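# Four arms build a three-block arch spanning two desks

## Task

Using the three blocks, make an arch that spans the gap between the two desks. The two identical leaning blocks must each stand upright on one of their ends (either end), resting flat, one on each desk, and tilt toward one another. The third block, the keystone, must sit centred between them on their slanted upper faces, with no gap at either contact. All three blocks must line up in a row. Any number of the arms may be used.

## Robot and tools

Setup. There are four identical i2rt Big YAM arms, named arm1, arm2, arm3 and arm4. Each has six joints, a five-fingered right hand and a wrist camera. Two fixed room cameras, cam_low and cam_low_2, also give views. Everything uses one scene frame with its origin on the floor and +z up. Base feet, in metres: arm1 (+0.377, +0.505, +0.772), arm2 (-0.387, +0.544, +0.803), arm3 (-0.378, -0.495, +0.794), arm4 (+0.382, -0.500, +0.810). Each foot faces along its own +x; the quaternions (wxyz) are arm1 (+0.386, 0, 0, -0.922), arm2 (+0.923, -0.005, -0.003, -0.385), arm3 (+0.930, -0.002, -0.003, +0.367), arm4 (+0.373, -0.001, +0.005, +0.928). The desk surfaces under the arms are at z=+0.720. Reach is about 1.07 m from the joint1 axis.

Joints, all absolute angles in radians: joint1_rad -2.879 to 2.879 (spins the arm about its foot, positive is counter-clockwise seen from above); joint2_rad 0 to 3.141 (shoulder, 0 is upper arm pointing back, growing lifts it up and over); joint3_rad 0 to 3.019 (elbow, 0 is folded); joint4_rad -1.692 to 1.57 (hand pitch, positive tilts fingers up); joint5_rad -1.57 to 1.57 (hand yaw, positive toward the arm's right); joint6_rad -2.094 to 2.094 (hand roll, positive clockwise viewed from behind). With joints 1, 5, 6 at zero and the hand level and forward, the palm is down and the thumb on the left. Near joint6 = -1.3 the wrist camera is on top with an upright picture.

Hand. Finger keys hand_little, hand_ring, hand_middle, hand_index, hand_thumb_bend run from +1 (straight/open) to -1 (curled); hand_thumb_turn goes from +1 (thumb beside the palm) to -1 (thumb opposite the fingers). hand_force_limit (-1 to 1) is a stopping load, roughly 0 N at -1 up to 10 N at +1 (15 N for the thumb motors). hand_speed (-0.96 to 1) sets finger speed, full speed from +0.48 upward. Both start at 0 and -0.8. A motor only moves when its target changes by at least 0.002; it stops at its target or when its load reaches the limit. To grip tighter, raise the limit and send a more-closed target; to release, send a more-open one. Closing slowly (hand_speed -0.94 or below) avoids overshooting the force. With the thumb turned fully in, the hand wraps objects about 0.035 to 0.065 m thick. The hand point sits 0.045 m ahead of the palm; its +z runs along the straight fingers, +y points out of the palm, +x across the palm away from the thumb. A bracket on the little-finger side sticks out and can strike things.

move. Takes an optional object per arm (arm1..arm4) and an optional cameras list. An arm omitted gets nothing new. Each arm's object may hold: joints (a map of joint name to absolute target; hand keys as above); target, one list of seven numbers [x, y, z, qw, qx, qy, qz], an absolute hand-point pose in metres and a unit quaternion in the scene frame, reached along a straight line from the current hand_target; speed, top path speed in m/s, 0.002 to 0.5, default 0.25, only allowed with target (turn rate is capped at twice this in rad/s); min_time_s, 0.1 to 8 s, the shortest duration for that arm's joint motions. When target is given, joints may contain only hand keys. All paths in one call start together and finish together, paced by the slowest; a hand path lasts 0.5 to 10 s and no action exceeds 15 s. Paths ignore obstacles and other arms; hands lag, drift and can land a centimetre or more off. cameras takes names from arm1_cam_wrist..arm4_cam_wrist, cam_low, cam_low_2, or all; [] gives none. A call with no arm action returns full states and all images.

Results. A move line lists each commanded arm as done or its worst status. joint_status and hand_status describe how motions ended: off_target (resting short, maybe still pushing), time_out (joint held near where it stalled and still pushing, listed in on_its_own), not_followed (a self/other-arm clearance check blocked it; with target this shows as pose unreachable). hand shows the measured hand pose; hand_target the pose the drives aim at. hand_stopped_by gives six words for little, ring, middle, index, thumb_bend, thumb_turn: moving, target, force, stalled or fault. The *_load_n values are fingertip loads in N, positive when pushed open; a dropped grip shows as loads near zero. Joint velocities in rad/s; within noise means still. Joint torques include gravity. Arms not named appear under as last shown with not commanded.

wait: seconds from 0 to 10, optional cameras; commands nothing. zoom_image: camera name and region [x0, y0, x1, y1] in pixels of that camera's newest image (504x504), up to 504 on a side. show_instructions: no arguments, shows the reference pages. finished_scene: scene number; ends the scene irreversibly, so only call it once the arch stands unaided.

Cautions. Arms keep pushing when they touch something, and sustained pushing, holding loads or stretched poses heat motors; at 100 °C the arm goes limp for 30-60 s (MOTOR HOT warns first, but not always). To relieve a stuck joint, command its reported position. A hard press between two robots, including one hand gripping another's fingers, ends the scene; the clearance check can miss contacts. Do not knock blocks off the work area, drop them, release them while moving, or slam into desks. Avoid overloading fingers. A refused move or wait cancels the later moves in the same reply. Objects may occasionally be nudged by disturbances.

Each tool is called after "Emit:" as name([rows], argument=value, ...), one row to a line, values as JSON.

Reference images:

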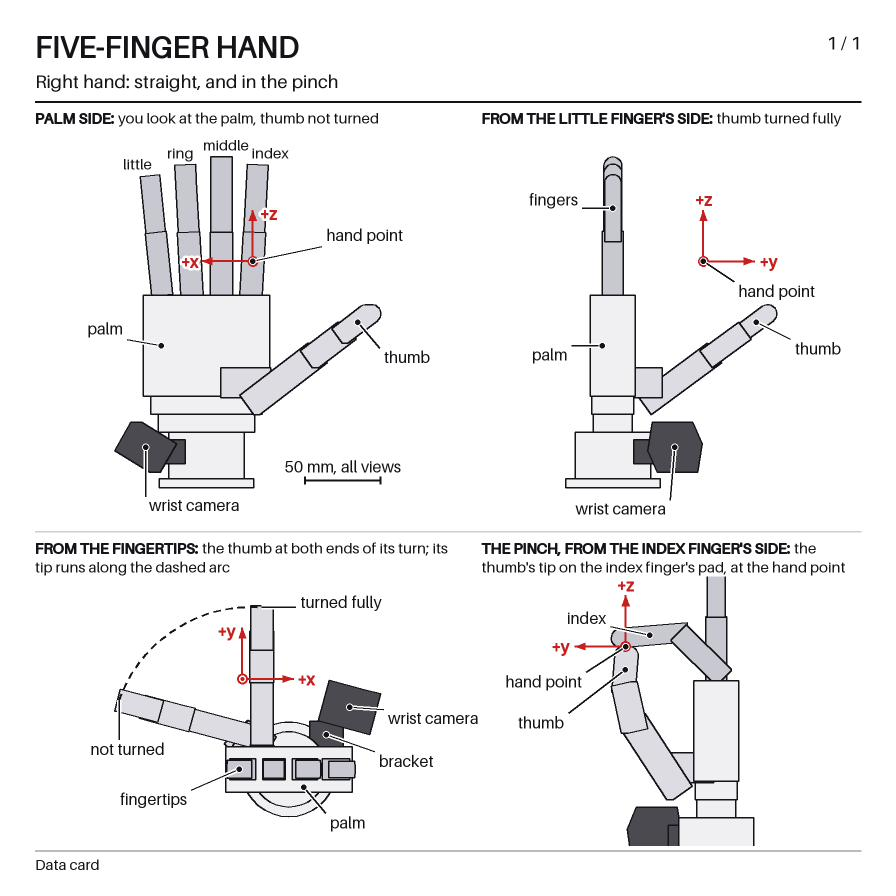

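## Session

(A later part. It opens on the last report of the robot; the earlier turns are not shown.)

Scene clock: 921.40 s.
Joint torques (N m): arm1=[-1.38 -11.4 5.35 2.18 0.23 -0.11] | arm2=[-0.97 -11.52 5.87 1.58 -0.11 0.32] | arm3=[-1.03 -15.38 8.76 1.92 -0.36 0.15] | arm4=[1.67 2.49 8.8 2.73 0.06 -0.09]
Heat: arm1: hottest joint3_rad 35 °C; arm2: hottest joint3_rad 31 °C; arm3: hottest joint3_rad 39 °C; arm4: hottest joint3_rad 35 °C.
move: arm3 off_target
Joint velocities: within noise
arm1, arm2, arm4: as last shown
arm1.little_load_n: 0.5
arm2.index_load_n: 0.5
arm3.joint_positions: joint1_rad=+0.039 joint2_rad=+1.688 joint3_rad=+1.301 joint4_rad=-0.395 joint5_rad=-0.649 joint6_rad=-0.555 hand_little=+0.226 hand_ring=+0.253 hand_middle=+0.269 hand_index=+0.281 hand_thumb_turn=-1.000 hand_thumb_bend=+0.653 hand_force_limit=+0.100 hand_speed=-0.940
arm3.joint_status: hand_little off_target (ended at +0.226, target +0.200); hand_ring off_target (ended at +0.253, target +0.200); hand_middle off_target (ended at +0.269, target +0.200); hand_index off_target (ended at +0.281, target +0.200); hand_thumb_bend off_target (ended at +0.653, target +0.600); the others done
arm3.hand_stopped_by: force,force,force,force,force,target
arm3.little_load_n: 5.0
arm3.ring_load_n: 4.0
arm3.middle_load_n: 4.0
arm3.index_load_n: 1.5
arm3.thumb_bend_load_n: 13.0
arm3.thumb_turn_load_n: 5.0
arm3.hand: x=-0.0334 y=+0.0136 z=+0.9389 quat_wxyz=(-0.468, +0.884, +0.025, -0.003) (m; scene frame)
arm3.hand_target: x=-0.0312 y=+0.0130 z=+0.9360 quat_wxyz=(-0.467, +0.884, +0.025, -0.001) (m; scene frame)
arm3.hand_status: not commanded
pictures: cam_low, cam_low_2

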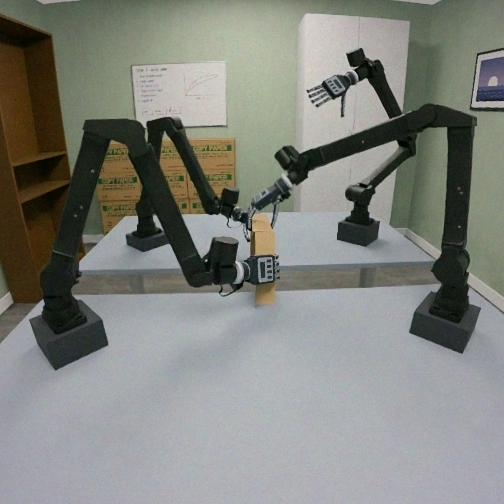

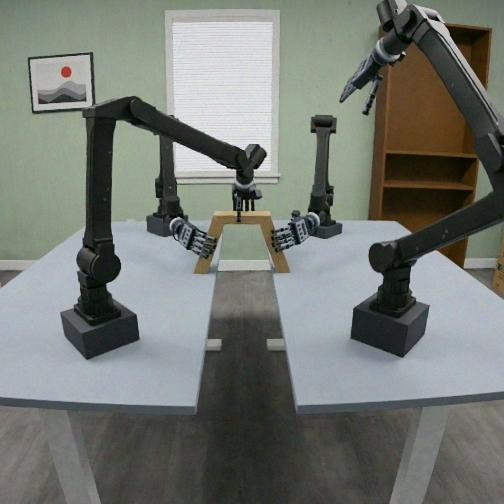

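Emit:
move(arm1={"joints":{"hand_speed":-0.94,"hand_little":0.2,"hand_ring":0.2,"hand_middle":0.2,"hand_index":0.2,"hand_thumb_bend":0.6}}, arm2={"joints":{"hand_speed":-0.94,"hand_little":0.2,"hand_ring":0.2,"hand_middle":0.2,"hand_index":0.2,"hand_thumb_bend":0.6}}, cameras=["cam_low","cam_low_2"])

Emit:
zoom_image(camera="cam_low", region=[245, 205, 285, 245])

Emit:
zoom_image(camera="cam_low", region=[240, 280, 290, 310])

Emit:
zoom_image(camera="cam_low_2", region=[185, 200, 300, 285])

Scene clock: 937.67 s.
Joint torques (N m): arm1=[-1.2 -11.46 5.29 2.17 0.26 -0.09] | arm2=[-0.91 -11.16 5.72 1.61 -0.12 0.3] | arm3=[-1.08 -15.5 8.75 1.88 -0.41 0.15] | arm4=[1.61 2.49 8.9 2.84 0.06 -0.09]
Heat: arm1: hottest joint3_rad 35 °C; arm2: hottest joint3_rad 31 °C; arm3: hottest joint3_rad 39 °C; arm4: hottest joint3_rad 35 °C.
move: arm1 off_target; arm2 off_target
Joint velocities: within noise
arm1.joint_positions: joint1_rad=+0.546 joint2_rad=+1.793 joint3_rad=+0.658 joint4_rad=+0.950 joint5_rad=+0.426 joint6_rad=-1.254 hand_little=+0.264 hand_ring=+0.273 hand_middle=+0.272 hand_index=+0.257 hand_thumb_turn=-1.000 hand_thumb_bend=+0.668 hand_force_limit=+0.100 hand_speed=-0.940
arm1.joint_status: hand_little off_target (ended at +0.264, target +0.200); hand_ring off_target (ended at +0.273, target +0.200); hand_middle off_target (ended at +0.272, target +0.200); hand_index off_target (ended at +0.257, target +0.200); hand_thumb_bend off_target (ended at +0.668, target +0.600); the others done
arm1.hand_stopped_by: force,force,force,force,force,target
arm1.little_load_n: 0.5
arm1.ring_load_n: 2.0
arm1.middle_load_n: 5.0
arm1.index_load_n: 7.5
arm1.thumb_bend_load_n: 13.5
arm1.thumb_turn_load_n: 2.5
arm1.hand: x=+0.1303 y=-0.0039 z=+0.8202 quat_wxyz=(+0.542, +0.250, -0.722, +0.350) (m; scene frame)
arm1.hand_target: x=+0.1260 y=-0.0056 z=+0.8291 quat_wxyz=(+0.549, +0.243, -0.716, +0.355) (m; scene frame)
arm1.hand_status: not commanded
arm2.joint_positions: joint1_rad=-0.543 joint2_rad=+1.997 joint3_rad=+0.765 joint4_rad=+1.059 joint5_rad=-0.350 joint6_rad=+1.208 hand_little=+0.219 hand_ring=+0.251 hand_middle=+0.272 hand_index=+0.284 hand_thumb_turn=-1.000 hand_thumb_bend=+0.661 hand_force_limit=+0.100 hand_speed=-0.940
arm2.joint_status: hand_ring off_target (ended at +0.251, target +0.200); hand_middle off_target (ended at +0.272, target +0.200); hand_index off_target (ended at +0.284, target +0.200); hand_thumb_bend off_target (ended at +0.661, target +0.600); the others done
arm2.hand_stopped_by: force,force,force,force,force,target
arm2.little_load_n: 5.0
arm2.ring_load_n: 4.5
arm2.middle_load_n: 2.5
arm2.index_load_n: 1.5
arm2.thumb_bend_load_n: 12.0
arm2.thumb_turn_load_n: 4.5
arm2.hand: x=-0.1199 y=-0.0063 z=+0.8645 quat_wxyz=(-0.521, -0.249, -0.716, +0.391) (m; scene frame)
arm2.hand_target: x=-0.1221 y=-0.0173 z=+0.8842 quat_wxyz=(-0.532, -0.246, -0.703, +0.403) (m; scene frame)
arm2.hand_status: not commanded
arm3, arm4: as last shown
arm3.joint_positions: joint1_rad=+0.039 joint2_rad=+1.688 joint3_rad=+1.301 joint4_rad=-0.395 joint5_rad=-0.648 joint6_rad=-0.555 hand_little=+0.226 hand_ring=+0.253 hand_middle=+0.269 hand_index=+0.281 hand_thumb_turn=-1.000 hand_thumb_bend=+0.653 hand_force_limit=+0.100 hand_speed=-0.940
arm3.little_load_n: 4.5
arm3.ring_load_n: 3.5
arm3.index_load_n: 2.0
arm3.thumb_turn_load_n: 5.5
arm3.hand: x=-0.0333 y=+0.0136 z=+0.9388 quat_wxyz=(-0.467, +0.884, +0.025, -0.003) (m; scene frame)
pictures: cam_low, cam_low_2

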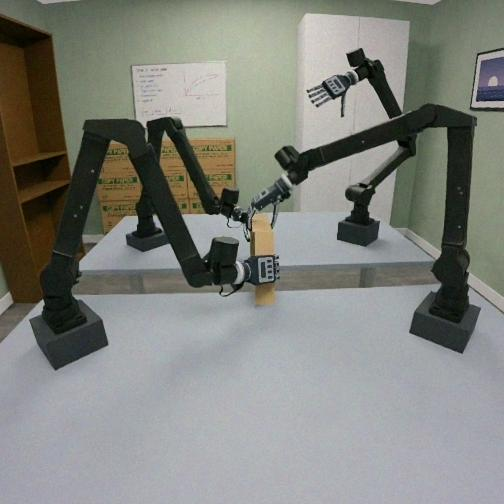

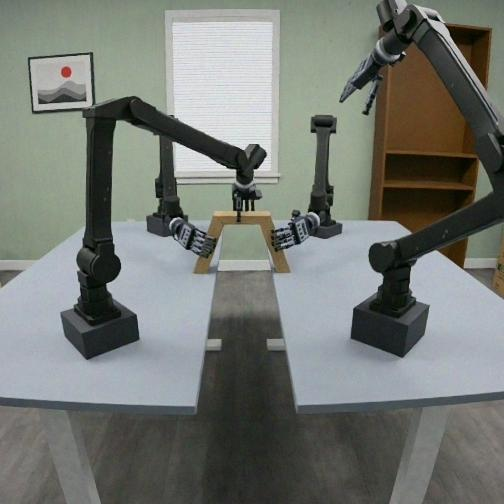

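Scaled by 12.600 from the camera's 504x504 image, which has a finer 720x720 frame.

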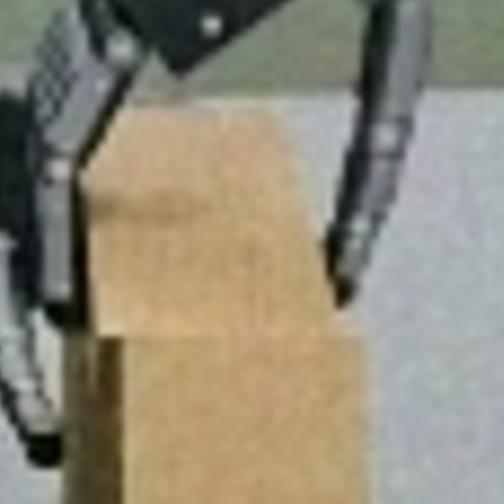

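Scaled by 10.080 from the camera's 504x504 image, which has a finer 720x720 frame.

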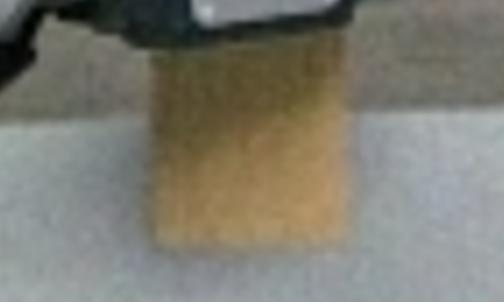

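Scaled by 4.383 from the camera's 504x504 image, which has a finer 720x720 frame.

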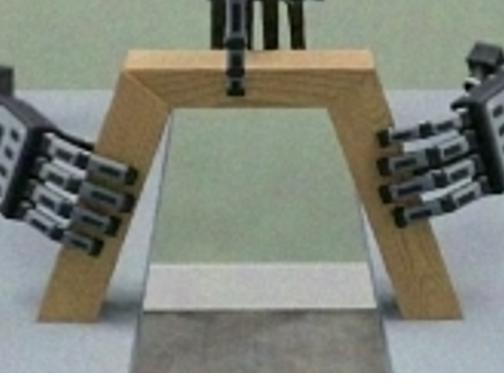

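Emit:
move(arm3={"target":[-0.033,0.015,0.975,0.4675,-0.8841,-0.0250,0.0010],"speed":0.05}, cameras=["cam_low","cam_low_2"])

Emit:
zoom_image(camera="cam_low", region=[240, 195, 290, 245])

Emit:
zoom_image(camera="cam_low_2", region=[185, 195, 300, 285])

Scene clock: 944.80 s.
Joint torques (N m): arm1=[-1.38 -11.22 5.3 2.21 0.25 -0.07] | arm2=[-0.62 -11.4 5.71 1.55 -0.13 0.31] | arm3=[-0.38 -18.2 13.15 0.64 -0.71 0.22] | arm4=[1.26 2.78 8.8 2.78 0.07 -0.11]
Heat: arm1: hottest joint3_rad 35 °C; arm2: hottest joint3_rad 30 °C; arm3: hottest joint3_rad 39 °C; arm4: hottest joint3_rad 35 °C.
move: arm3 off_target
Joint velocities: within noise
arm1, arm2: as last shown
arm1.little_load_n: 1.0
arm1.ring_load_n: 2.5
arm1.index_load_n: 7.0
arm1.thumb_turn_load_n: 2.0
arm2.joint_positions: joint1_rad=-0.546 joint2_rad=+1.997 joint3_rad=+0.765 joint4_rad=+1.059 joint5_rad=-0.350 joint6_rad=+1.208 hand_little=+0.219 hand_ring=+0.251 hand_middle=+0.272 hand_index=+0.284 hand_thumb_turn=-1.000 hand_thumb_bend=+0.661 hand_force_limit=+0.100 hand_speed=-0.940
arm2.little_load_n: 3.0
arm2.ring_load_n: 3.5
arm2.index_load_n: 3.0
arm2.thumb_bend_load_n: 11.5
arm2.thumb_turn_load_n: 5.5
arm2.hand: x=-0.1218 y=-0.0072 z=+0.8645 quat_wxyz=(-0.521, -0.251, -0.716, +0.392) (m; scene frame)
arm2.hand_target: x=-0.1222 y=-0.0173 z=+0.8842 quat_wxyz=(-0.532, -0.246, -0.703, +0.403) (m; scene frame)
arm3.joint_positions: joint1_rad=+0.039 joint2_rad=+1.682 joint3_rad=+1.312 joint4_rad=-0.462 joint5_rad=-0.639 joint6_rad=-0.556 hand_little=+0.226 hand_ring=+0.253 hand_middle=+0.269 hand_index=+0.281 hand_thumb_turn=-1.000 hand_thumb_bend=+0.653 hand_force_limit=+0.100 hand_speed=-0.940
arm3.joint_status: not commanded
arm3.hand_stopped_by: force,force,force,force,force,target
arm3.little_load_n: 4.0
arm3.ring_load_n: 3.5
arm3.middle_load_n: 4.5
arm3.index_load_n: 2.5
arm3.thumb_bend_load_n: 12.5
arm3.thumb_turn_load_n: 5.5
arm3.hand: x=-0.0389 y=+0.0057 z=+0.9393 quat_wxyz=(-0.450, +0.893, +0.015, -0.015) (m; scene frame)
arm3.hand_target: x=-0.0339 y=+0.0142 z=+0.9748 quat_wxyz=(-0.468, +0.884, +0.025, -0.001) (m; scene frame)
arm3.hand_status: off_target (0.037 m and 2.9 deg from the pose sent, 0.036 m and 0.2 deg at the start)
arm4.joint_positions: joint1_rad=-0.413 joint2_rad=+0.602 joint3_rad=+1.437 joint4_rad=-1.316 joint5_rad=+0.076 joint6_rad=-0.995 hand_little=+1.000 hand_ring=+1.000 hand_middle=+1.000 hand_index=+1.000 hand_thumb_turn=+1.000 hand_thumb_bend=+1.000 hand_force_limit=+0.000 hand_speed=-0.800
arm4.joint_status: not commanded
arm4.hand_stopped_by: target,target,target,target,target,target
arm4.little_load_n: 0.0
arm4.ring_load_n: 0.0
arm4.middle_load_n: 0.0
arm4.index_load_n: 0.0
arm4.thumb_bend_load_n: 0.0
arm4.thumb_turn_load_n: 0.0
arm4.hand: x=+0.3469 y=-0.2802 z=+1.3173 quat_wxyz=(-0.482, +0.672, +0.532, +0.181) (m; scene frame)
arm4.hand_target: x=+0.3475 y=-0.2816 z=+1.3260 quat_wxyz=(-0.491, +0.668, +0.528, +0.184) (m; scene frame)
arm4.hand_status: not commanded
pictures: cam_low, cam_low_2

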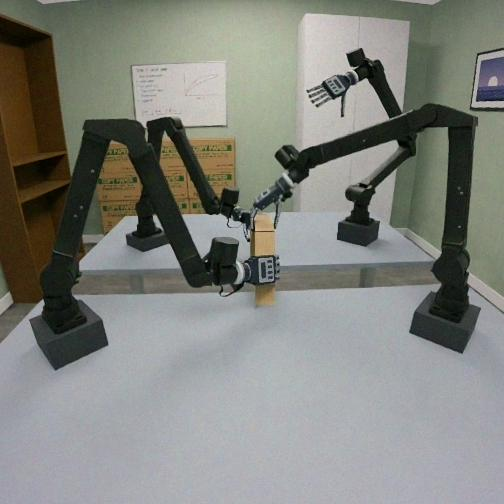

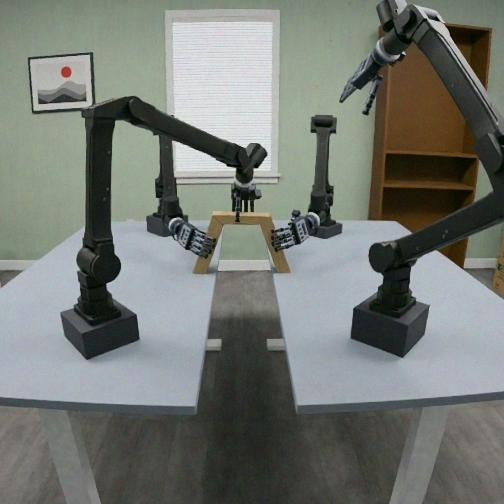

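Scaled by 10.080 from the camera's 504x504 image, which has a finer 720x720 frame.

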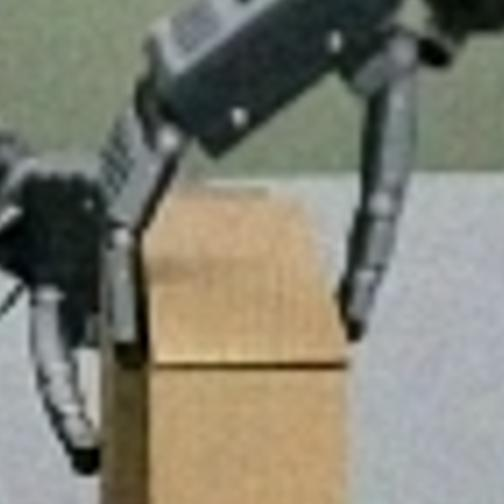

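Scaled by 4.383 from the camera's 504x504 image, which has a finer 720x720 frame.

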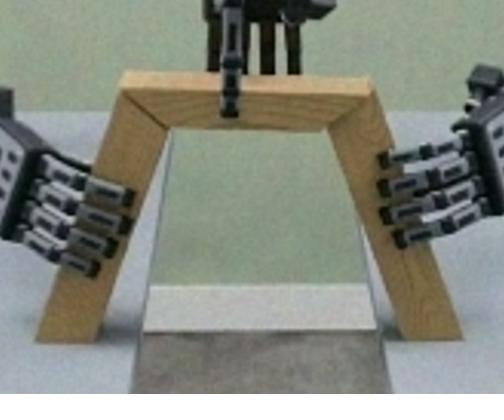

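Emit:
move(arm3={"target":[-0.031,0.015,1.010,0.4675,-0.8841,-0.0250,0.0010],"speed":0.06}, cameras=["cam_low","cam_low_2"])

Emit:
zoom_image(camera="cam_low", region=[240, 185, 290, 245])

Emit:
zoom_image(camera="cam_low_2", region=[185, 185, 300, 285])

Scene clock: 952.00 s.
Joint torques (N m): arm1=[-1.44 -11.16 5.31 2.28 0.23 -0.07] | arm2=[-0.5 -11.28 5.7 1.55 -0.13 0.29] | arm3=[-0.67 -20.31 15.64 1.31 -0.81 0.19] | arm4=[1.85 3.02 8.85 2.69 0.06 -0.1]
Heat: arm1: hottest joint3_rad 35 °C; arm2: hottest joint3_rad 30 °C; arm3: hottest joint3_rad 40 °C; arm4: hottest joint3_rad 35 °C.
move: arm3 off_target
Joint velocities: within noise
arm1, arm2, arm4: as last shown
arm1.thumb_turn_load_n: 2.5
arm2.index_load_n: 2.0
arm2.thumb_bend_load_n: 12.0
arm2.thumb_turn_load_n: 5.0
arm2.hand: x=-0.1220 y=-0.0073 z=+0.8645 quat_wxyz=(-0.521, -0.251, -0.716, +0.392) (m; scene frame)
arm2.hand_target: x=-0.1223 y=-0.0174 z=+0.8842 quat_wxyz=(-0.532, -0.246, -0.703, +0.403) (m; scene frame)
arm3.joint_positions: joint1_rad=+0.038 joint2_rad=+1.677 joint3_rad=+1.347 joint4_rad=-0.568 joint5_rad=-0.639 joint6_rad=-0.556 hand_little=+0.226 hand_ring=+0.253 hand_middle=+0.269 hand_index=+0.281 hand_thumb_turn=-1.000 hand_thumb_bend=+0.653 hand_force_limit=+0.100 hand_speed=-0.940
arm3.joint_status: not commanded
arm3.hand_stopped_by: force,force,force,force,force,target
arm3.little_load_n: 4.0
arm3.ring_load_n: 4.0
arm3.middle_load_n: 4.0
arm3.index_load_n: 2.0
arm3.thumb_bend_load_n: 13.0
arm3.thumb_turn_load_n: 5.5
arm3.hand: x=-0.0463 y=-0.0027 z=+0.9474 quat_wxyz=(-0.429, +0.902, +0.004, -0.035) (m; scene frame)
arm3.hand_target: x=-0.0339 y=+0.0118 z=+1.0097 quat_wxyz=(-0.467, +0.884, +0.025, -0.001) (m; scene frame)
arm3.hand_status: off_target (0.067 m and 6.7 deg from the pose sent, 0.072 m and 2.9 deg at the start)
pictures: cam_low, cam_low_2

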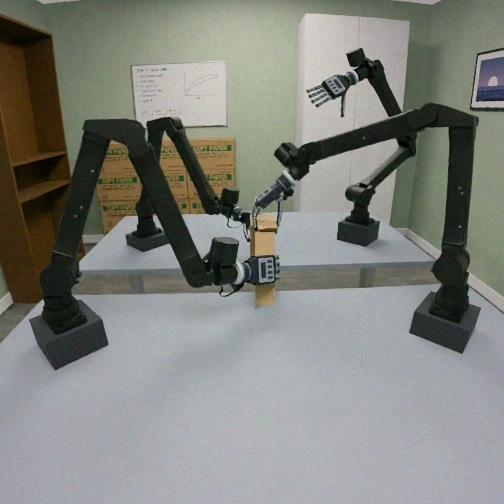

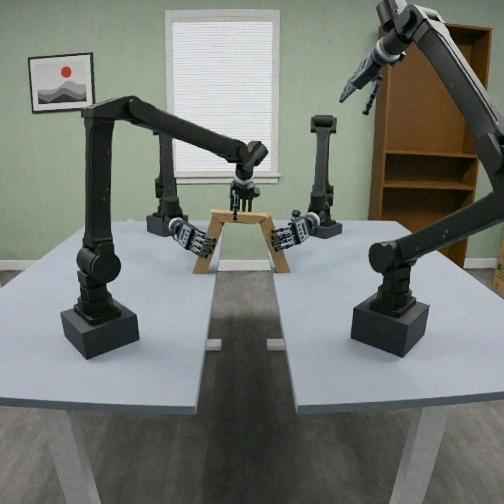

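Scaled by 8.400 from the camera's 504x504 image, which has a finer 720x720 frame.

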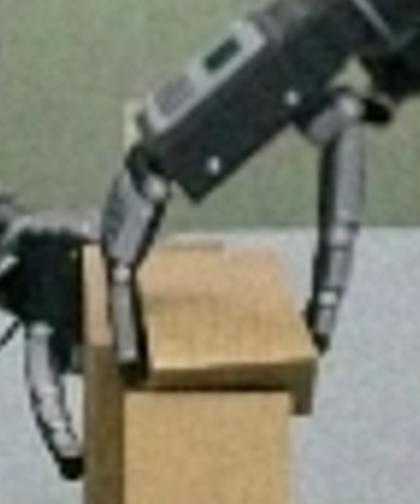

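Scaled by 4.383 from the camera's 504x504 image, which has a finer 720x720 frame.

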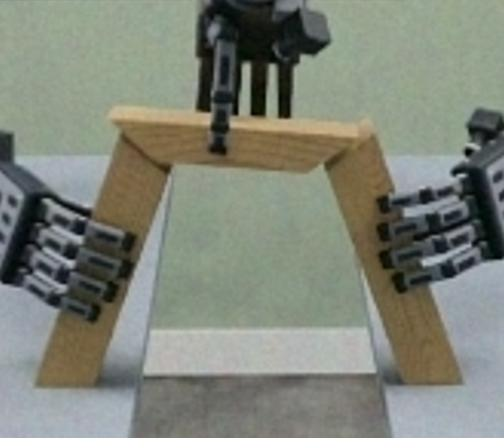

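Emit:
move(arm3={"target":[-0.028,0.020,1.05,0.4675,-0.8841,-0.0250,0.0010],"speed":0.1})

Emit:
move(arm3={"target":[-0.030,0.020,1.02,0.4675,-0.8841,-0.0250,0.0010],"speed":0.1}, cameras=["cam_low","cam_low_2"])

Emit:
zoom_image(camera="cam_low", region=[240, 175, 290, 245])

Emit:
zoom_image(camera="cam_low_2", region=[185, 175, 300, 285])

Scene clock: 957.50 s.
Joint torques (N m): arm1=[-1.32 -11.52 5.33 2.13 0.24 -0.07] | arm2=[-0.56 -11.22 5.74 1.65 -0.14 0.29] | arm3=[-0.56 -19.37 16.35 1.36 -0.74 0.21] | arm4=[1.03 2.67 8.85 2.85 0.07 -0.11]
Heat: arm1: hottest joint3_rad 35 °C; arm2: hottest joint3_rad 30 °C; arm3: hottest joint3_rad 42 °C; arm4: hottest joint3_rad 35 °C.
move: arm3 off_target
Joint velocities: within noise
arm1, arm2, arm4: as last shown
arm1.index_load_n: 7.5
arm2.little_load_n: 3.5
arm2.index_load_n: 2.5
arm3.joint_positions: joint1_rad=+0.038 joint2_rad=+1.665 joint3_rad=+1.447 joint4_rad=-0.674 joint5_rad=-0.639 joint6_rad=-0.556 hand_little=+0.226 hand_ring=+0.253 hand_middle=+0.269 hand_index=+0.281 hand_thumb_turn=-1.000 hand_thumb_bend=+0.653 hand_force_limit=+0.100 hand_speed=-0.940
arm3.joint_status: not commanded
arm3.hand_stopped_by: force,force,force,force,force,target
arm3.little_load_n: 4.0
arm3.ring_load_n: 3.5
arm3.middle_load_n: 4.0
arm3.index_load_n: 2.0
arm3.thumb_bend_load_n: 13.0
arm3.thumb_turn_load_n: 5.0
arm3.hand: x=-0.0406 y=+0.0035 z=+0.9904 quat_wxyz=(-0.431, +0.902, +0.005, -0.034) (m; scene frame)
arm3.hand_target: x=-0.0308 y=+0.0168 z=+1.0500 quat_wxyz=(-0.468, +0.884, +0.025, -0.001) (m; scene frame)
arm3.hand_status: off_target (0.063 m and 6.4 deg from the pose sent, 0.106 m and 6.7 deg at the start)
pictures: none

Scene clock: 958.57 s.
Joint torques (N m): arm1=[-1.38 -11.69 5.33 2.18 0.26 -0.06] | arm2=[-0.56 -11.16 5.68 1.54 -0.14 0.29] | arm3=[-0.26 -18.08 10.99 2.56 -0.63 0.23] | arm4=[1.26 2.67 8.9 2.78 0.07 -0.11]
Heat: arm1: hottest joint3_rad 35 °C; arm2: hottest joint3_rad 30 °C; arm3: hottest joint3_rad 42 °C; arm4: hottest joint3_rad 35 °C.
move: arm3 off_target
Joint velocities: within noise
arm1, arm2, arm4: as last shown
arm1.little_load_n: 0.5
arm1.index_load_n: 7.0
arm2.little_load_n: 3.0
arm2.middle_load_n: 2.0
arm2.thumb_bend_load_n: 11.5
arm3.joint_positions: joint1_rad=+0.038 joint2_rad=+1.665 joint3_rad=+1.447 joint4_rad=-0.626 joint5_rad=-0.639 joint6_rad=-0.556 hand_little=+0.226 hand_ring=+0.253 hand_middle=+0.269 hand_index=+0.281 hand_thumb_turn=-1.000 hand_thumb_bend=+0.653 hand_force_limit=+0.100 hand_speed=-0.940
arm3.joint_status: not commanded
arm3.hand_stopped_by: force,force,force,force,force,target
arm3.little_load_n: 4.5
arm3.ring_load_n: 3.5
arm3.middle_load_n: 4.5
arm3.index_load_n: 2.0
arm3.thumb_bend_load_n: 13.0
arm3.thumb_turn_load_n: 5.0
arm3.hand: x=-0.0331 y=+0.0110 z=+0.9952 quat_wxyz=(-0.446, +0.895, +0.013, -0.018) (m; scene frame)
arm3.hand_target: x=-0.0304 y=+0.0193 z=+1.0202 quat_wxyz=(-0.467, +0.884, +0.025, -0.001) (m; scene frame)
arm3.hand_status: off_target (0.027 m and 3.6 deg from the pose sent, 0.036 m and 6.4 deg at the start)
pictures: cam_low, cam_low_2

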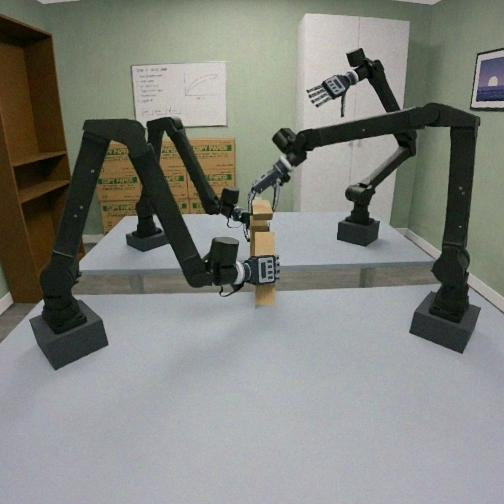

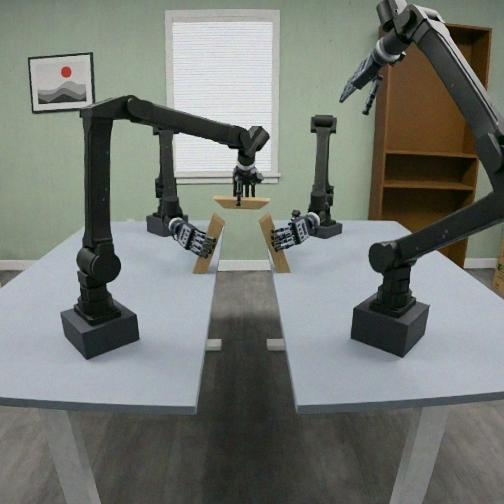

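Scaled by 7.200 from the camera's 504x504 image, which has a finer 720x720 frame.

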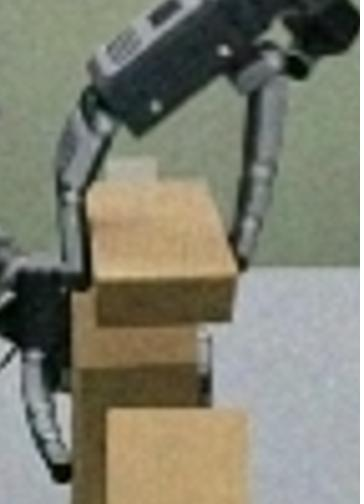

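Scaled by 4.383 from the camera's 504x504 image, which has a finer 720x720 frame.

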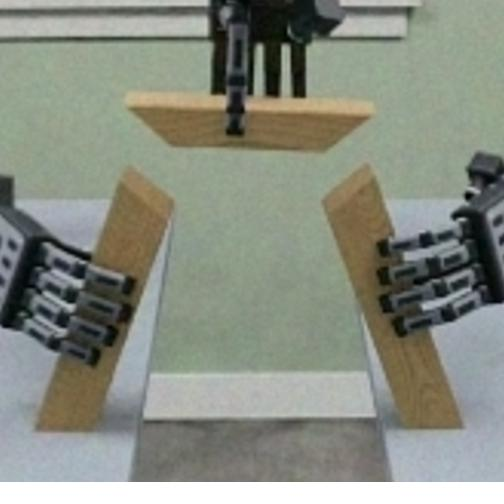

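Emit:
zoom_image(camera="cam_low", region=[245, 210, 285, 250])

Emit:
zoom_image(camera="cam_low", region=[245, 285, 285, 310])

Emit:
zoom_image(camera="cam_low_2", region=[205, 205, 280, 235])

Emit:
zoom_image(camera="cam_low_2", region=[185, 255, 300, 285])

Scaled by 12.600 from the camera's 504x504 image, which has a finer 720x720 frame.

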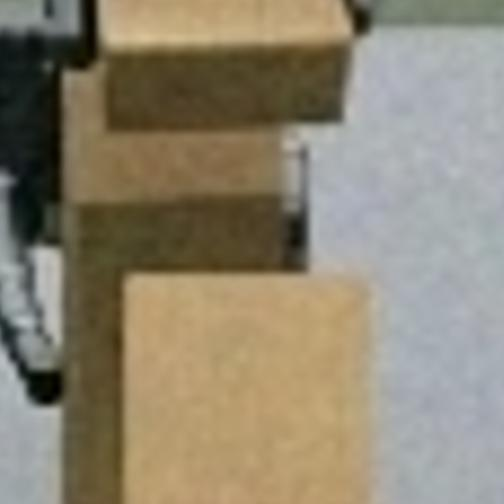

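Scaled by 12.600 from the camera's 504x504 image, which has a finer 720x720 frame.

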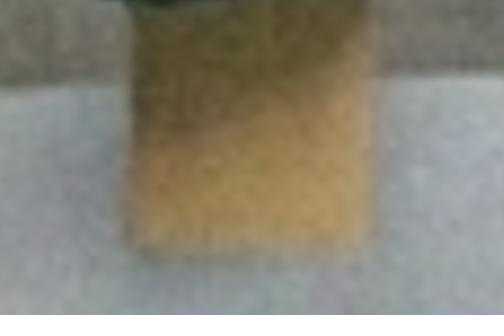

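Scaled by 6.720 from the camera's 504x504 image, which has a finer 720x720 frame.

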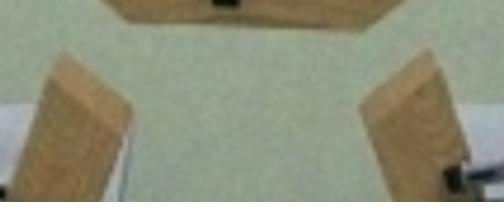

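Scaled by 4.383 from the camera's 504x504 image, which has a finer 720x720 frame.

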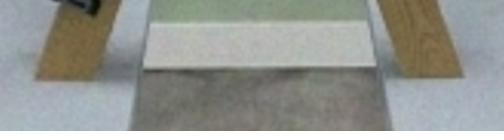

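Emit:
zoom_image(camera="cam_low", region=[246, 214, 272, 240])

Emit:
move(cameras=["cam_low","arm4_cam_wrist"])

Emit:
zoom_image(camera="arm4_cam_wrist", region=[30, 200, 180, 350])

Scaled by 19.385 from the camera's 504x504 image, which has a finer 720x720 frame.

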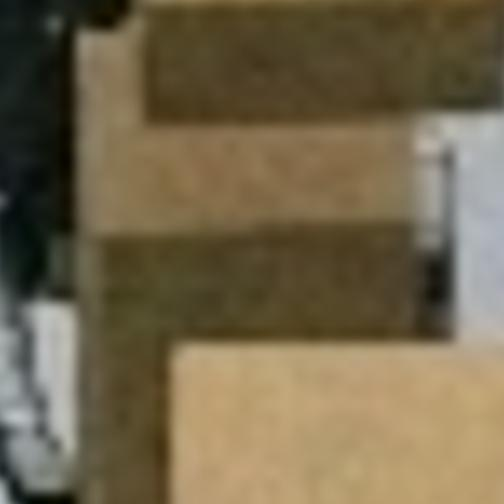

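Scene clock: 975.00 s.
Joint torques (N m): arm1=[-1.26 -11.28 5.3 2.25 0.24 -0.08] | arm2=[-0.56 -11.4 5.67 1.55 -0.14 0.29] | arm3=[-0.15 -18.02 11 2.65 -0.63 0.21] | arm4=[1.9 2.96 8.9 2.89 0.08 -0.11]
Heat: arm1: hottest joint3_rad 35 °C; arm2: hottest joint3_rad 30 °C; arm3: hottest joint3_rad 43 °C; arm4: hottest joint3_rad 35 °C.
Joint velocities: within noise
arm1.joint_positions: joint1_rad=+0.546 joint2_rad=+1.793 joint3_rad=+0.658 joint4_rad=+0.950 joint5_rad=+0.426 joint6_rad=-1.254 hand_little=+0.264 hand_ring=+0.273 hand_middle=+0.272 hand_index=+0.257 hand_thumb_turn=-1.000 hand_thumb_bend=+0.668 hand_force_limit=+0.100 hand_speed=-0.940
arm1.joint_status: not commanded
arm1.hand_stopped_by: force,force,force,force,force,target
arm1.little_load_n: 1.0
arm1.ring_load_n: 2.5
arm1.middle_load_n: 5.0
arm1.index_load_n: 7.5
arm1.thumb_bend_load_n: 14.0
arm1.thumb_turn_load_n: 2.5
arm1.hand: x=+0.1303 y=-0.0039 z=+0.8202 quat_wxyz=(+0.542, +0.250, -0.722, +0.350) (m; scene frame)
arm1.hand_target: x=+0.1260 y=-0.0056 z=+0.8291 quat_wxyz=(+0.549, +0.243, -0.716, +0.355) (m; scene frame)
arm1.hand_status: not commanded
arm2.joint_positions: joint1_rad=-0.546 joint2_rad=+1.997 joint3_rad=+0.765 joint4_rad=+1.059 joint5_rad=-0.350 joint6_rad=+1.208 hand_little=+0.219 hand_ring=+0.251 hand_middle=+0.272 hand_index=+0.284 hand_thumb_turn=-1.000 hand_thumb_bend=+0.661 hand_force_limit=+0.100 hand_speed=-0.940
arm2.joint_status: not commanded
arm2.hand_stopped_by: force,force,force,force,force,target
arm2.little_load_n: 3.5
arm2.ring_load_n: 3.5
arm2.middle_load_n: 2.5
arm2.index_load_n: 2.0
arm2.thumb_bend_load_n: 11.5
arm2.thumb_turn_load_n: 5.0
arm2.hand: x=-0.1220 y=-0.0073 z=+0.8645 quat_wxyz=(-0.521, -0.251, -0.716, +0.392) (m; scene frame)
arm2.hand_target: x=-0.1223 y=-0.0174 z=+0.8842 quat_wxyz=(-0.532, -0.246, -0.703, +0.403) (m; scene frame)
arm2.hand_status: not commanded
arm3.joint_positions: joint1_rad=+0.038 joint2_rad=+1.665 joint3_rad=+1.447 joint4_rad=-0.626 joint5_rad=-0.639 joint6_rad=-0.556 hand_little=+0.226 hand_ring=+0.253 hand_middle=+0.269 hand_index=+0.281 hand_thumb_turn=-1.000 hand_thumb_bend=+0.653 hand_force_limit=+0.100 hand_speed=-0.940
arm3.joint_status: not commanded
arm3.hand_stopped_by: force,force,force,force,force,target
arm3.little_load_n: 4.0
arm3.ring_load_n: 3.5
arm3.middle_load_n: 4.0
arm3.index_load_n: 2.0
arm3.thumb_bend_load_n: 13.0
arm3.thumb_turn_load_n: 5.5
arm3.hand: x=-0.0331 y=+0.0110 z=+0.9952 quat_wxyz=(-0.446, +0.895, +0.013, -0.018) (m; scene frame)
arm3.hand_target: x=-0.0304 y=+0.0193 z=+1.0202 quat_wxyz=(-0.467, +0.884, +0.025, -0.001) (m; scene frame)
arm3.hand_status: off_target (0.027 m and 3.6 deg from the pose sent, 0.036 m and 6.4 deg at the start)
arm4.joint_positions: joint1_rad=-0.413 joint2_rad=+0.602 joint3_rad=+1.437 joint4_rad=-1.316 joint5_rad=+0.076 joint6_rad=-0.995 hand_little=+1.000 hand_ring=+1.000 hand_middle=+1.000 hand_index=+1.000 hand_thumb_turn=+1.000 hand_thumb_bend=+1.000 hand_force_limit=+0.000 hand_speed=-0.800
arm4.joint_status: not commanded
arm4.hand_stopped_by: target,target,target,target,target,target
arm4.little_load_n: 0.0
arm4.ring_load_n: 0.0
arm4.middle_load_n: 0.0
arm4.index_load_n: 0.0
arm4.thumb_bend_load_n: 0.0
arm4.thumb_turn_load_n: 0.0
arm4.hand: x=+0.3469 y=-0.2802 z=+1.3173 quat_wxyz=(-0.482, +0.672, +0.532, +0.181) (m; scene frame)
arm4.hand_target: x=+0.3475 y=-0.2816 z=+1.3260 quat_wxyz=(-0.491, +0.668, +0.528, +0.184) (m; scene frame)
arm4.hand_status: not commanded
pictures: arm4_cam_wrist, cam_low

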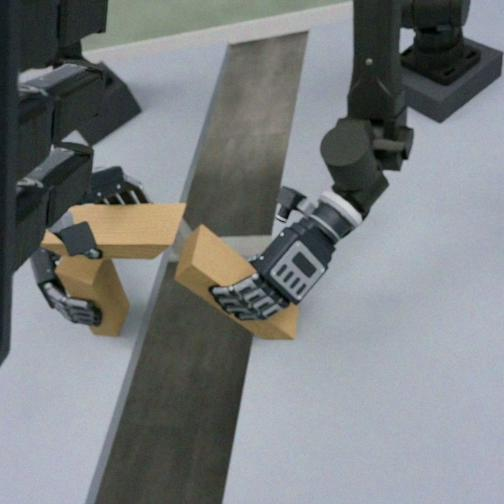

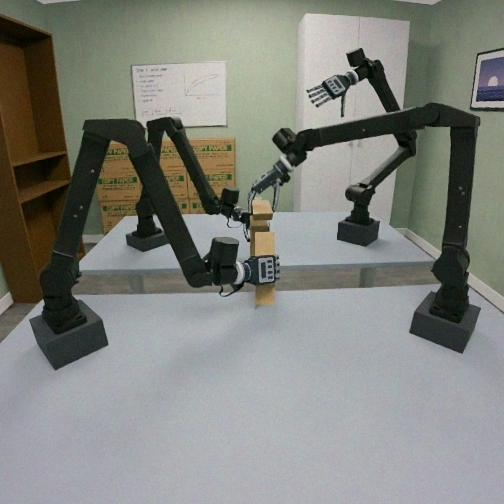

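Scaled by 3.360 from the camera's 504x504 image, which has a finer 720x720 frame.

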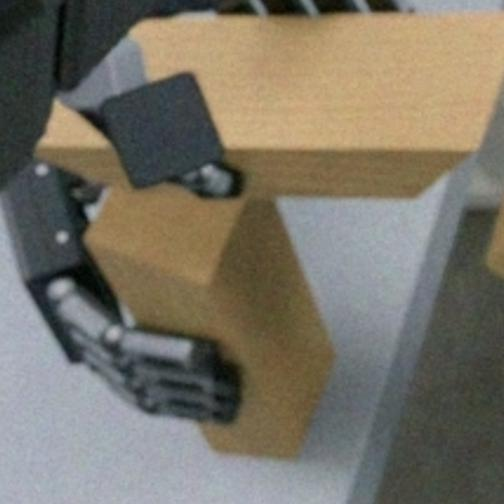

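Emit:
move(arm1={"target":[0.126,-0.006,0.829,0.5469,0.2493,-0.7196,0.3477],"speed":0.04}, arm2={"target":[-0.122,-0.0145,0.884,0.5348,0.2409,0.6987,-0.4111],"speed":0.04}, cameras=["cam_low","cam_low_2"])

Emit:
zoom_image(camera="cam_low", region=[246, 214, 276, 244])

Emit:
zoom_image(camera="cam_low", region=[245, 285, 285, 310])

Emit:
zoom_image(camera="cam_low_2", region=[185, 195, 300, 285])

Scene clock: 988.87 s.
Joint torques (N m): arm1=[-0.85 -11.93 5.71 1.25 0.26 -0.12] | arm2=[-0.5 -10.75 5.04 2.91 -0.02 0.26] | arm3=[-0.21 -18.08 11.03 2.65 -0.63 0.23] | arm4=[1.49 2.78 8.81 2.82 0.07 -0.1]
Heat: arm1: hottest joint3_rad 35 °C; arm2: hottest joint3_rad 30 °C; arm3: hottest joint3_rad 43 °C; arm4: hottest joint3_rad 35 °C.
move: arm1 done; arm2 off_target
Joint velocities: within noise
arm1.joint_positions: joint1_rad=+0.546 joint2_rad=+1.793 joint3_rad=+0.658 joint4_rad=+0.948 joint5_rad=+0.426 joint6_rad=-1.255 hand_little=+0.264 hand_ring=+0.273 hand_middle=+0.272 hand_index=+0.257 hand_thumb_turn=-1.000 hand_thumb_bend=+0.668 hand_force_limit=+0.100 hand_speed=-0.940
arm1.joint_status: not commanded
arm1.hand_stopped_by: force,force,force,force,force,target
arm1.little_load_n: 0.5
arm1.ring_load_n: 2.5
arm1.middle_load_n: 5.0
arm1.index_load_n: 8.0
arm1.thumb_bend_load_n: 13.5
arm1.thumb_turn_load_n: 2.5
arm1.hand: x=+0.1303 y=-0.0037 z=+0.8198 quat_wxyz=(+0.541, +0.251, -0.723, +0.349) (m; scene frame)
arm1.hand_target: x=+0.1259 y=-0.0058 z=+0.8289 quat_wxyz=(+0.547, +0.249, -0.720, +0.348) (m; scene frame)
arm1.hand_status: done (0.010 m and 0.8 deg from the pose sent, 0.010 m and 0.7 deg at the start)
arm2.joint_positions: joint1_rad=-0.546 joint2_rad=+1.997 joint3_rad=+0.765 joint4_rad=+1.061 joint5_rad=-0.350 joint6_rad=+1.208 hand_little=+0.219 hand_ring=+0.251 hand_middle=+0.272 hand_index=+0.284 hand_thumb_turn=-1.000 hand_thumb_bend=+0.661 hand_force_limit=+0.100 hand_speed=-0.940
arm2.joint_status: not commanded
arm2.hand_stopped_by: force,force,force,force,force,target
arm2.little_load_n: 4.0
arm2.ring_load_n: 3.5
arm2.middle_load_n: 2.0
arm2.index_load_n: 2.0
arm2.thumb_bend_load_n: 12.0
arm2.thumb_turn_load_n: 4.5
arm2.hand: x=-0.1220 y=-0.0074 z=+0.8649 quat_wxyz=(-0.521, -0.250, -0.715, +0.393) (m; scene frame)
arm2.hand_target: x=-0.1222 y=-0.0141 z=+0.8840 quat_wxyz=(-0.534, -0.241, -0.698, +0.411) (m; scene frame)
arm2.hand_status: off_target (0.020 m and 3.4 deg from the pose sent, 0.021 m and 3.6 deg at the start)
arm3, arm4: as last shown
arm3.little_load_n: 4.5
pictures: cam_low, cam_low_2

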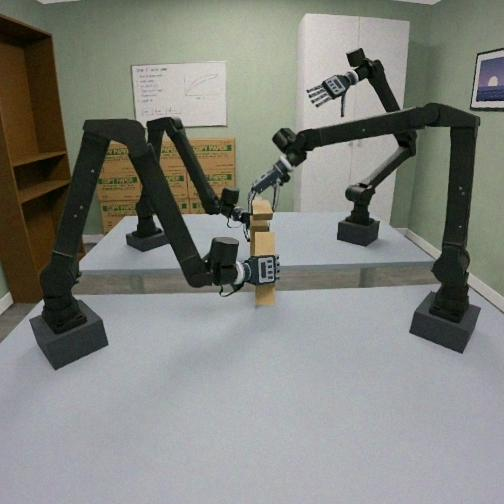

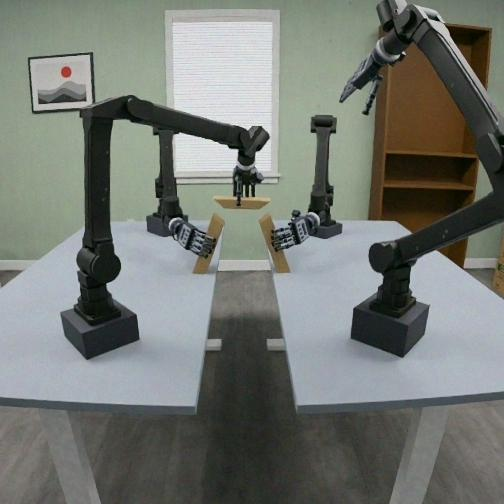

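Scaled by 16.800 from the camera's 504x504 image, which has a finer 720x720 frame.

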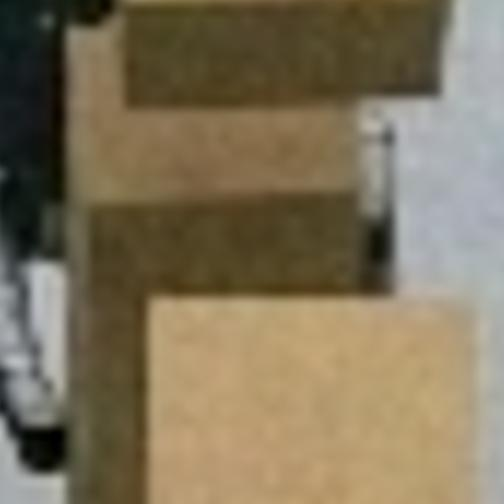

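Scaled by 12.600 from the camera's 504x504 image, which has a finer 720x720 frame.

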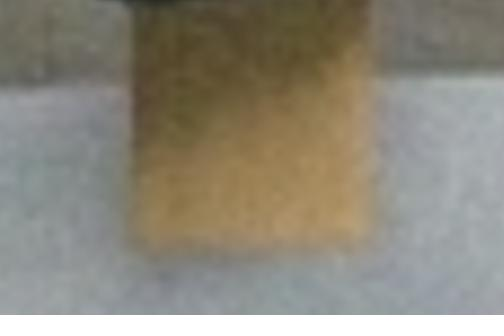

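Scaled by 4.383 from the camera's 504x504 image, which has a finer 720x720 frame.

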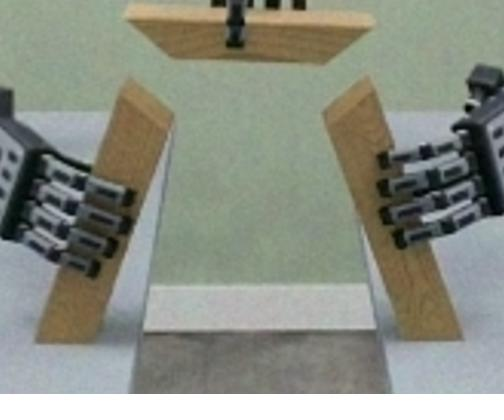

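Emit:
move(arm3={"target":[-0.038,0.017,0.98,0.4675,-0.8841,-0.0266,-0.0025],"speed":0.06}, cameras=["cam_low","cam_low_2"])

Emit:
zoom_image(camera="cam_low", region=[246, 200, 286, 240])

Emit:
zoom_image(camera="cam_low_2", region=[205, 190, 280, 235])

Scene clock: 999.13 s.
Joint torques (N m): arm1=[-0.91 -12.16 5.76 1.21 0.27 -0.13] | arm2=[-0.15 -11.05 5 2.84 -0.02 0.26] | arm3=[0.26 -17.55 9.32 2.67 -0.53 0.26] | arm4=[1.49 2.55 8.85 2.62 0.07 -0.09]
Heat: arm1: hottest joint3_rad 35 °C; arm2: hottest joint3_rad 30 °C; arm3: hottest joint3_rad 43 °C; arm4: hottest joint3_rad 35 °C.
move: arm3 off_target
Joint velocities: within noise
arm1, arm2, arm4: as last shown
arm1.little_load_n: 1.0
arm1.index_load_n: 7.5
arm1.thumb_turn_load_n: 3.0
arm2.little_load_n: 3.5
arm2.middle_load_n: 2.5
arm3.joint_positions: joint1_rad=+0.041 joint2_rad=+1.665 joint3_rad=+1.358 joint4_rad=-0.511 joint5_rad=-0.631 joint6_rad=-0.556 hand_little=+0.226 hand_ring=+0.253 hand_middle=+0.269 hand_index=+0.281 hand_thumb_turn=-1.000 hand_thumb_bend=+0.653 hand_force_limit=+0.100 hand_speed=-0.940
arm3.joint_status: not commanded
arm3.hand_stopped_by: force,force,force,force,force,target
arm3.little_load_n: 4.0
arm3.ring_load_n: 3.5
arm3.middle_load_n: 4.5
arm3.index_load_n: 2.5
arm3.thumb_bend_load_n: 13.0
arm3.thumb_turn_load_n: 5.5
arm3.hand: x=-0.0356 y=+0.0093 z=+0.9644 quat_wxyz=(-0.452, +0.892, +0.017, -0.008) (m; scene frame)
arm3.hand_target: x=-0.0383 y=+0.0168 z=+0.9801 quat_wxyz=(-0.467, +0.884, +0.027, +0.002) (m; scene frame)
arm3.hand_status: off_target (0.018 m and 2.5 deg from the pose sent, 0.017 m and 3.9 deg at the start)
pictures: cam_low, cam_low_2

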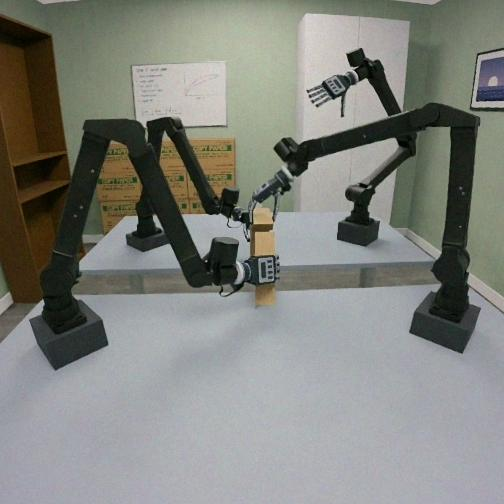

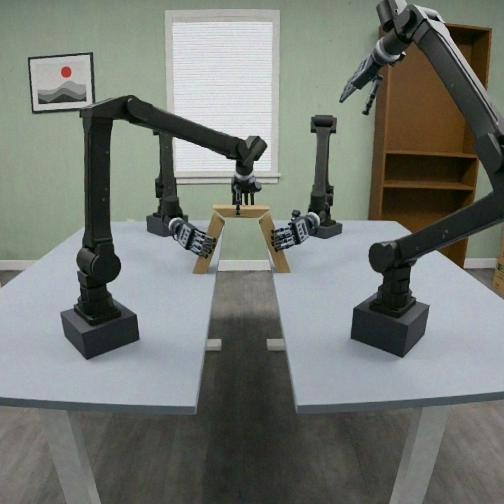

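Scaled by 12.600 from the camera's 504x504 image, which has a finer 720x720 frame.

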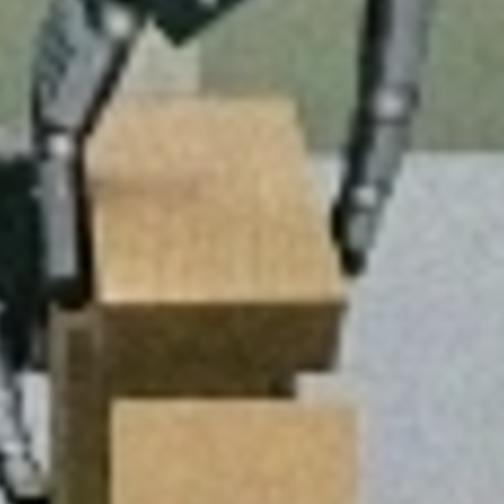

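Scaled by 6.720 from the camera's 504x504 image, which has a finer 720x720 frame.

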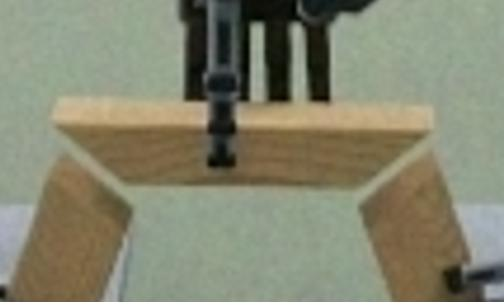

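Emit:
move(arm3={"target":[-0.036,0.017,0.962,0.4670,-0.8841,-0.0295,-0.0080],"speed":0.05}, cameras=["cam_low","cam_low_2"])

Emit:
zoom_image(camera="cam_low", region=[246, 200, 286, 240])

Emit:
zoom_image(camera="cam_low_2", region=[205, 190, 280, 235])

Scene clock: 1009.40 s.
Joint torques (N m): arm1=[-1.44 -12.1 5.75 1.18 0.28 -0.11] | arm2=[-0.5 -10.58 5.07 2.84 -0.01 0.25] | arm3=[0.38 -16.21 9.2 2.82 -0.52 0.19] | arm4=[1.85 2.67 8.83 2.81 0.07 -0.09]
Heat: arm1: hottest joint3_rad 35 °C; arm2: hottest joint3_rad 30 °C; arm3: hottest joint3_rad 42 °C; arm4: hottest joint3_rad 35 °C.
move: arm3 off_target
Joint velocities: within noise
arm1, arm2, arm4: as last shown
arm1.little_load_n: 0.5
arm1.index_load_n: 8.0
arm1.thumb_bend_load_n: 13.0
arm2.ring_load_n: 4.0
arm3.joint_positions: joint1_rad=+0.041 joint2_rad=+1.665 joint3_rad=+1.327 joint4_rad=-0.463 joint5_rad=-0.624 joint6_rad=-0.556 hand_little=+0.226 hand_ring=+0.253 hand_middle=+0.269 hand_index=+0.281 hand_thumb_turn=-1.000 hand_thumb_bend=+0.653 hand_force_limit=+0.100 hand_speed=-0.940
arm3.joint_status: not commanded
arm3.hand_stopped_by: force,force,force,force,force,target
arm3.little_load_n: 4.0
arm3.ring_load_n: 3.5
arm3.middle_load_n: 4.0
arm3.index_load_n: 2.0
arm3.thumb_bend_load_n: 13.0
arm3.thumb_turn_load_n: 5.5
arm3.hand: x=-0.0344 y=+0.0089 z=+0.9546 quat_wxyz=(-0.456, +0.890, +0.019, +0.000) (m; scene frame)
arm3.hand_target: x=-0.0362 y=+0.0169 z=+0.9622 quat_wxyz=(-0.467, +0.884, +0.030, +0.008) (m; scene frame)
arm3.hand_status: off_target (0.011 m and 2.1 deg from the pose sent, 0.008 m and 3.0 deg at the start)
pictures: cam_low, cam_low_2

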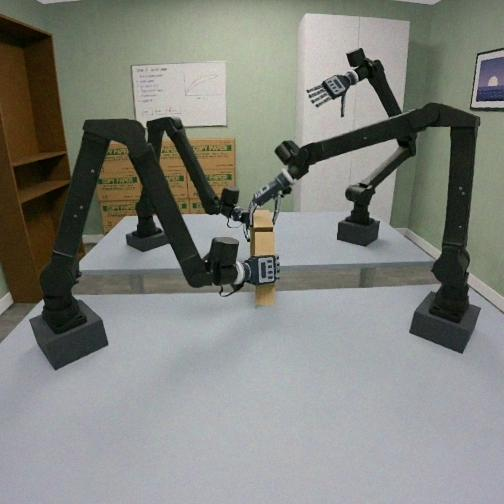

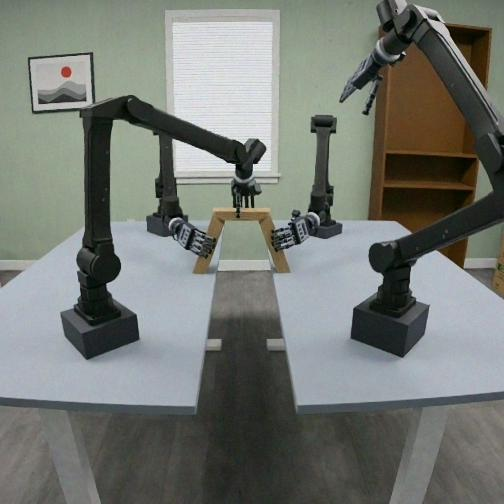

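Scaled by 12.600 from the camera's 504x504 image, which has a finer 720x720 frame.

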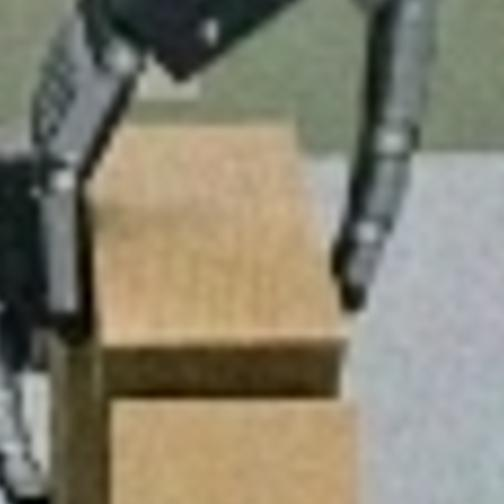

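Scaled by 6.720 from the camera's 504x504 image, which has a finer 720x720 frame.

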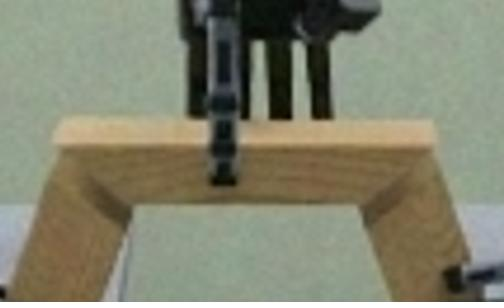

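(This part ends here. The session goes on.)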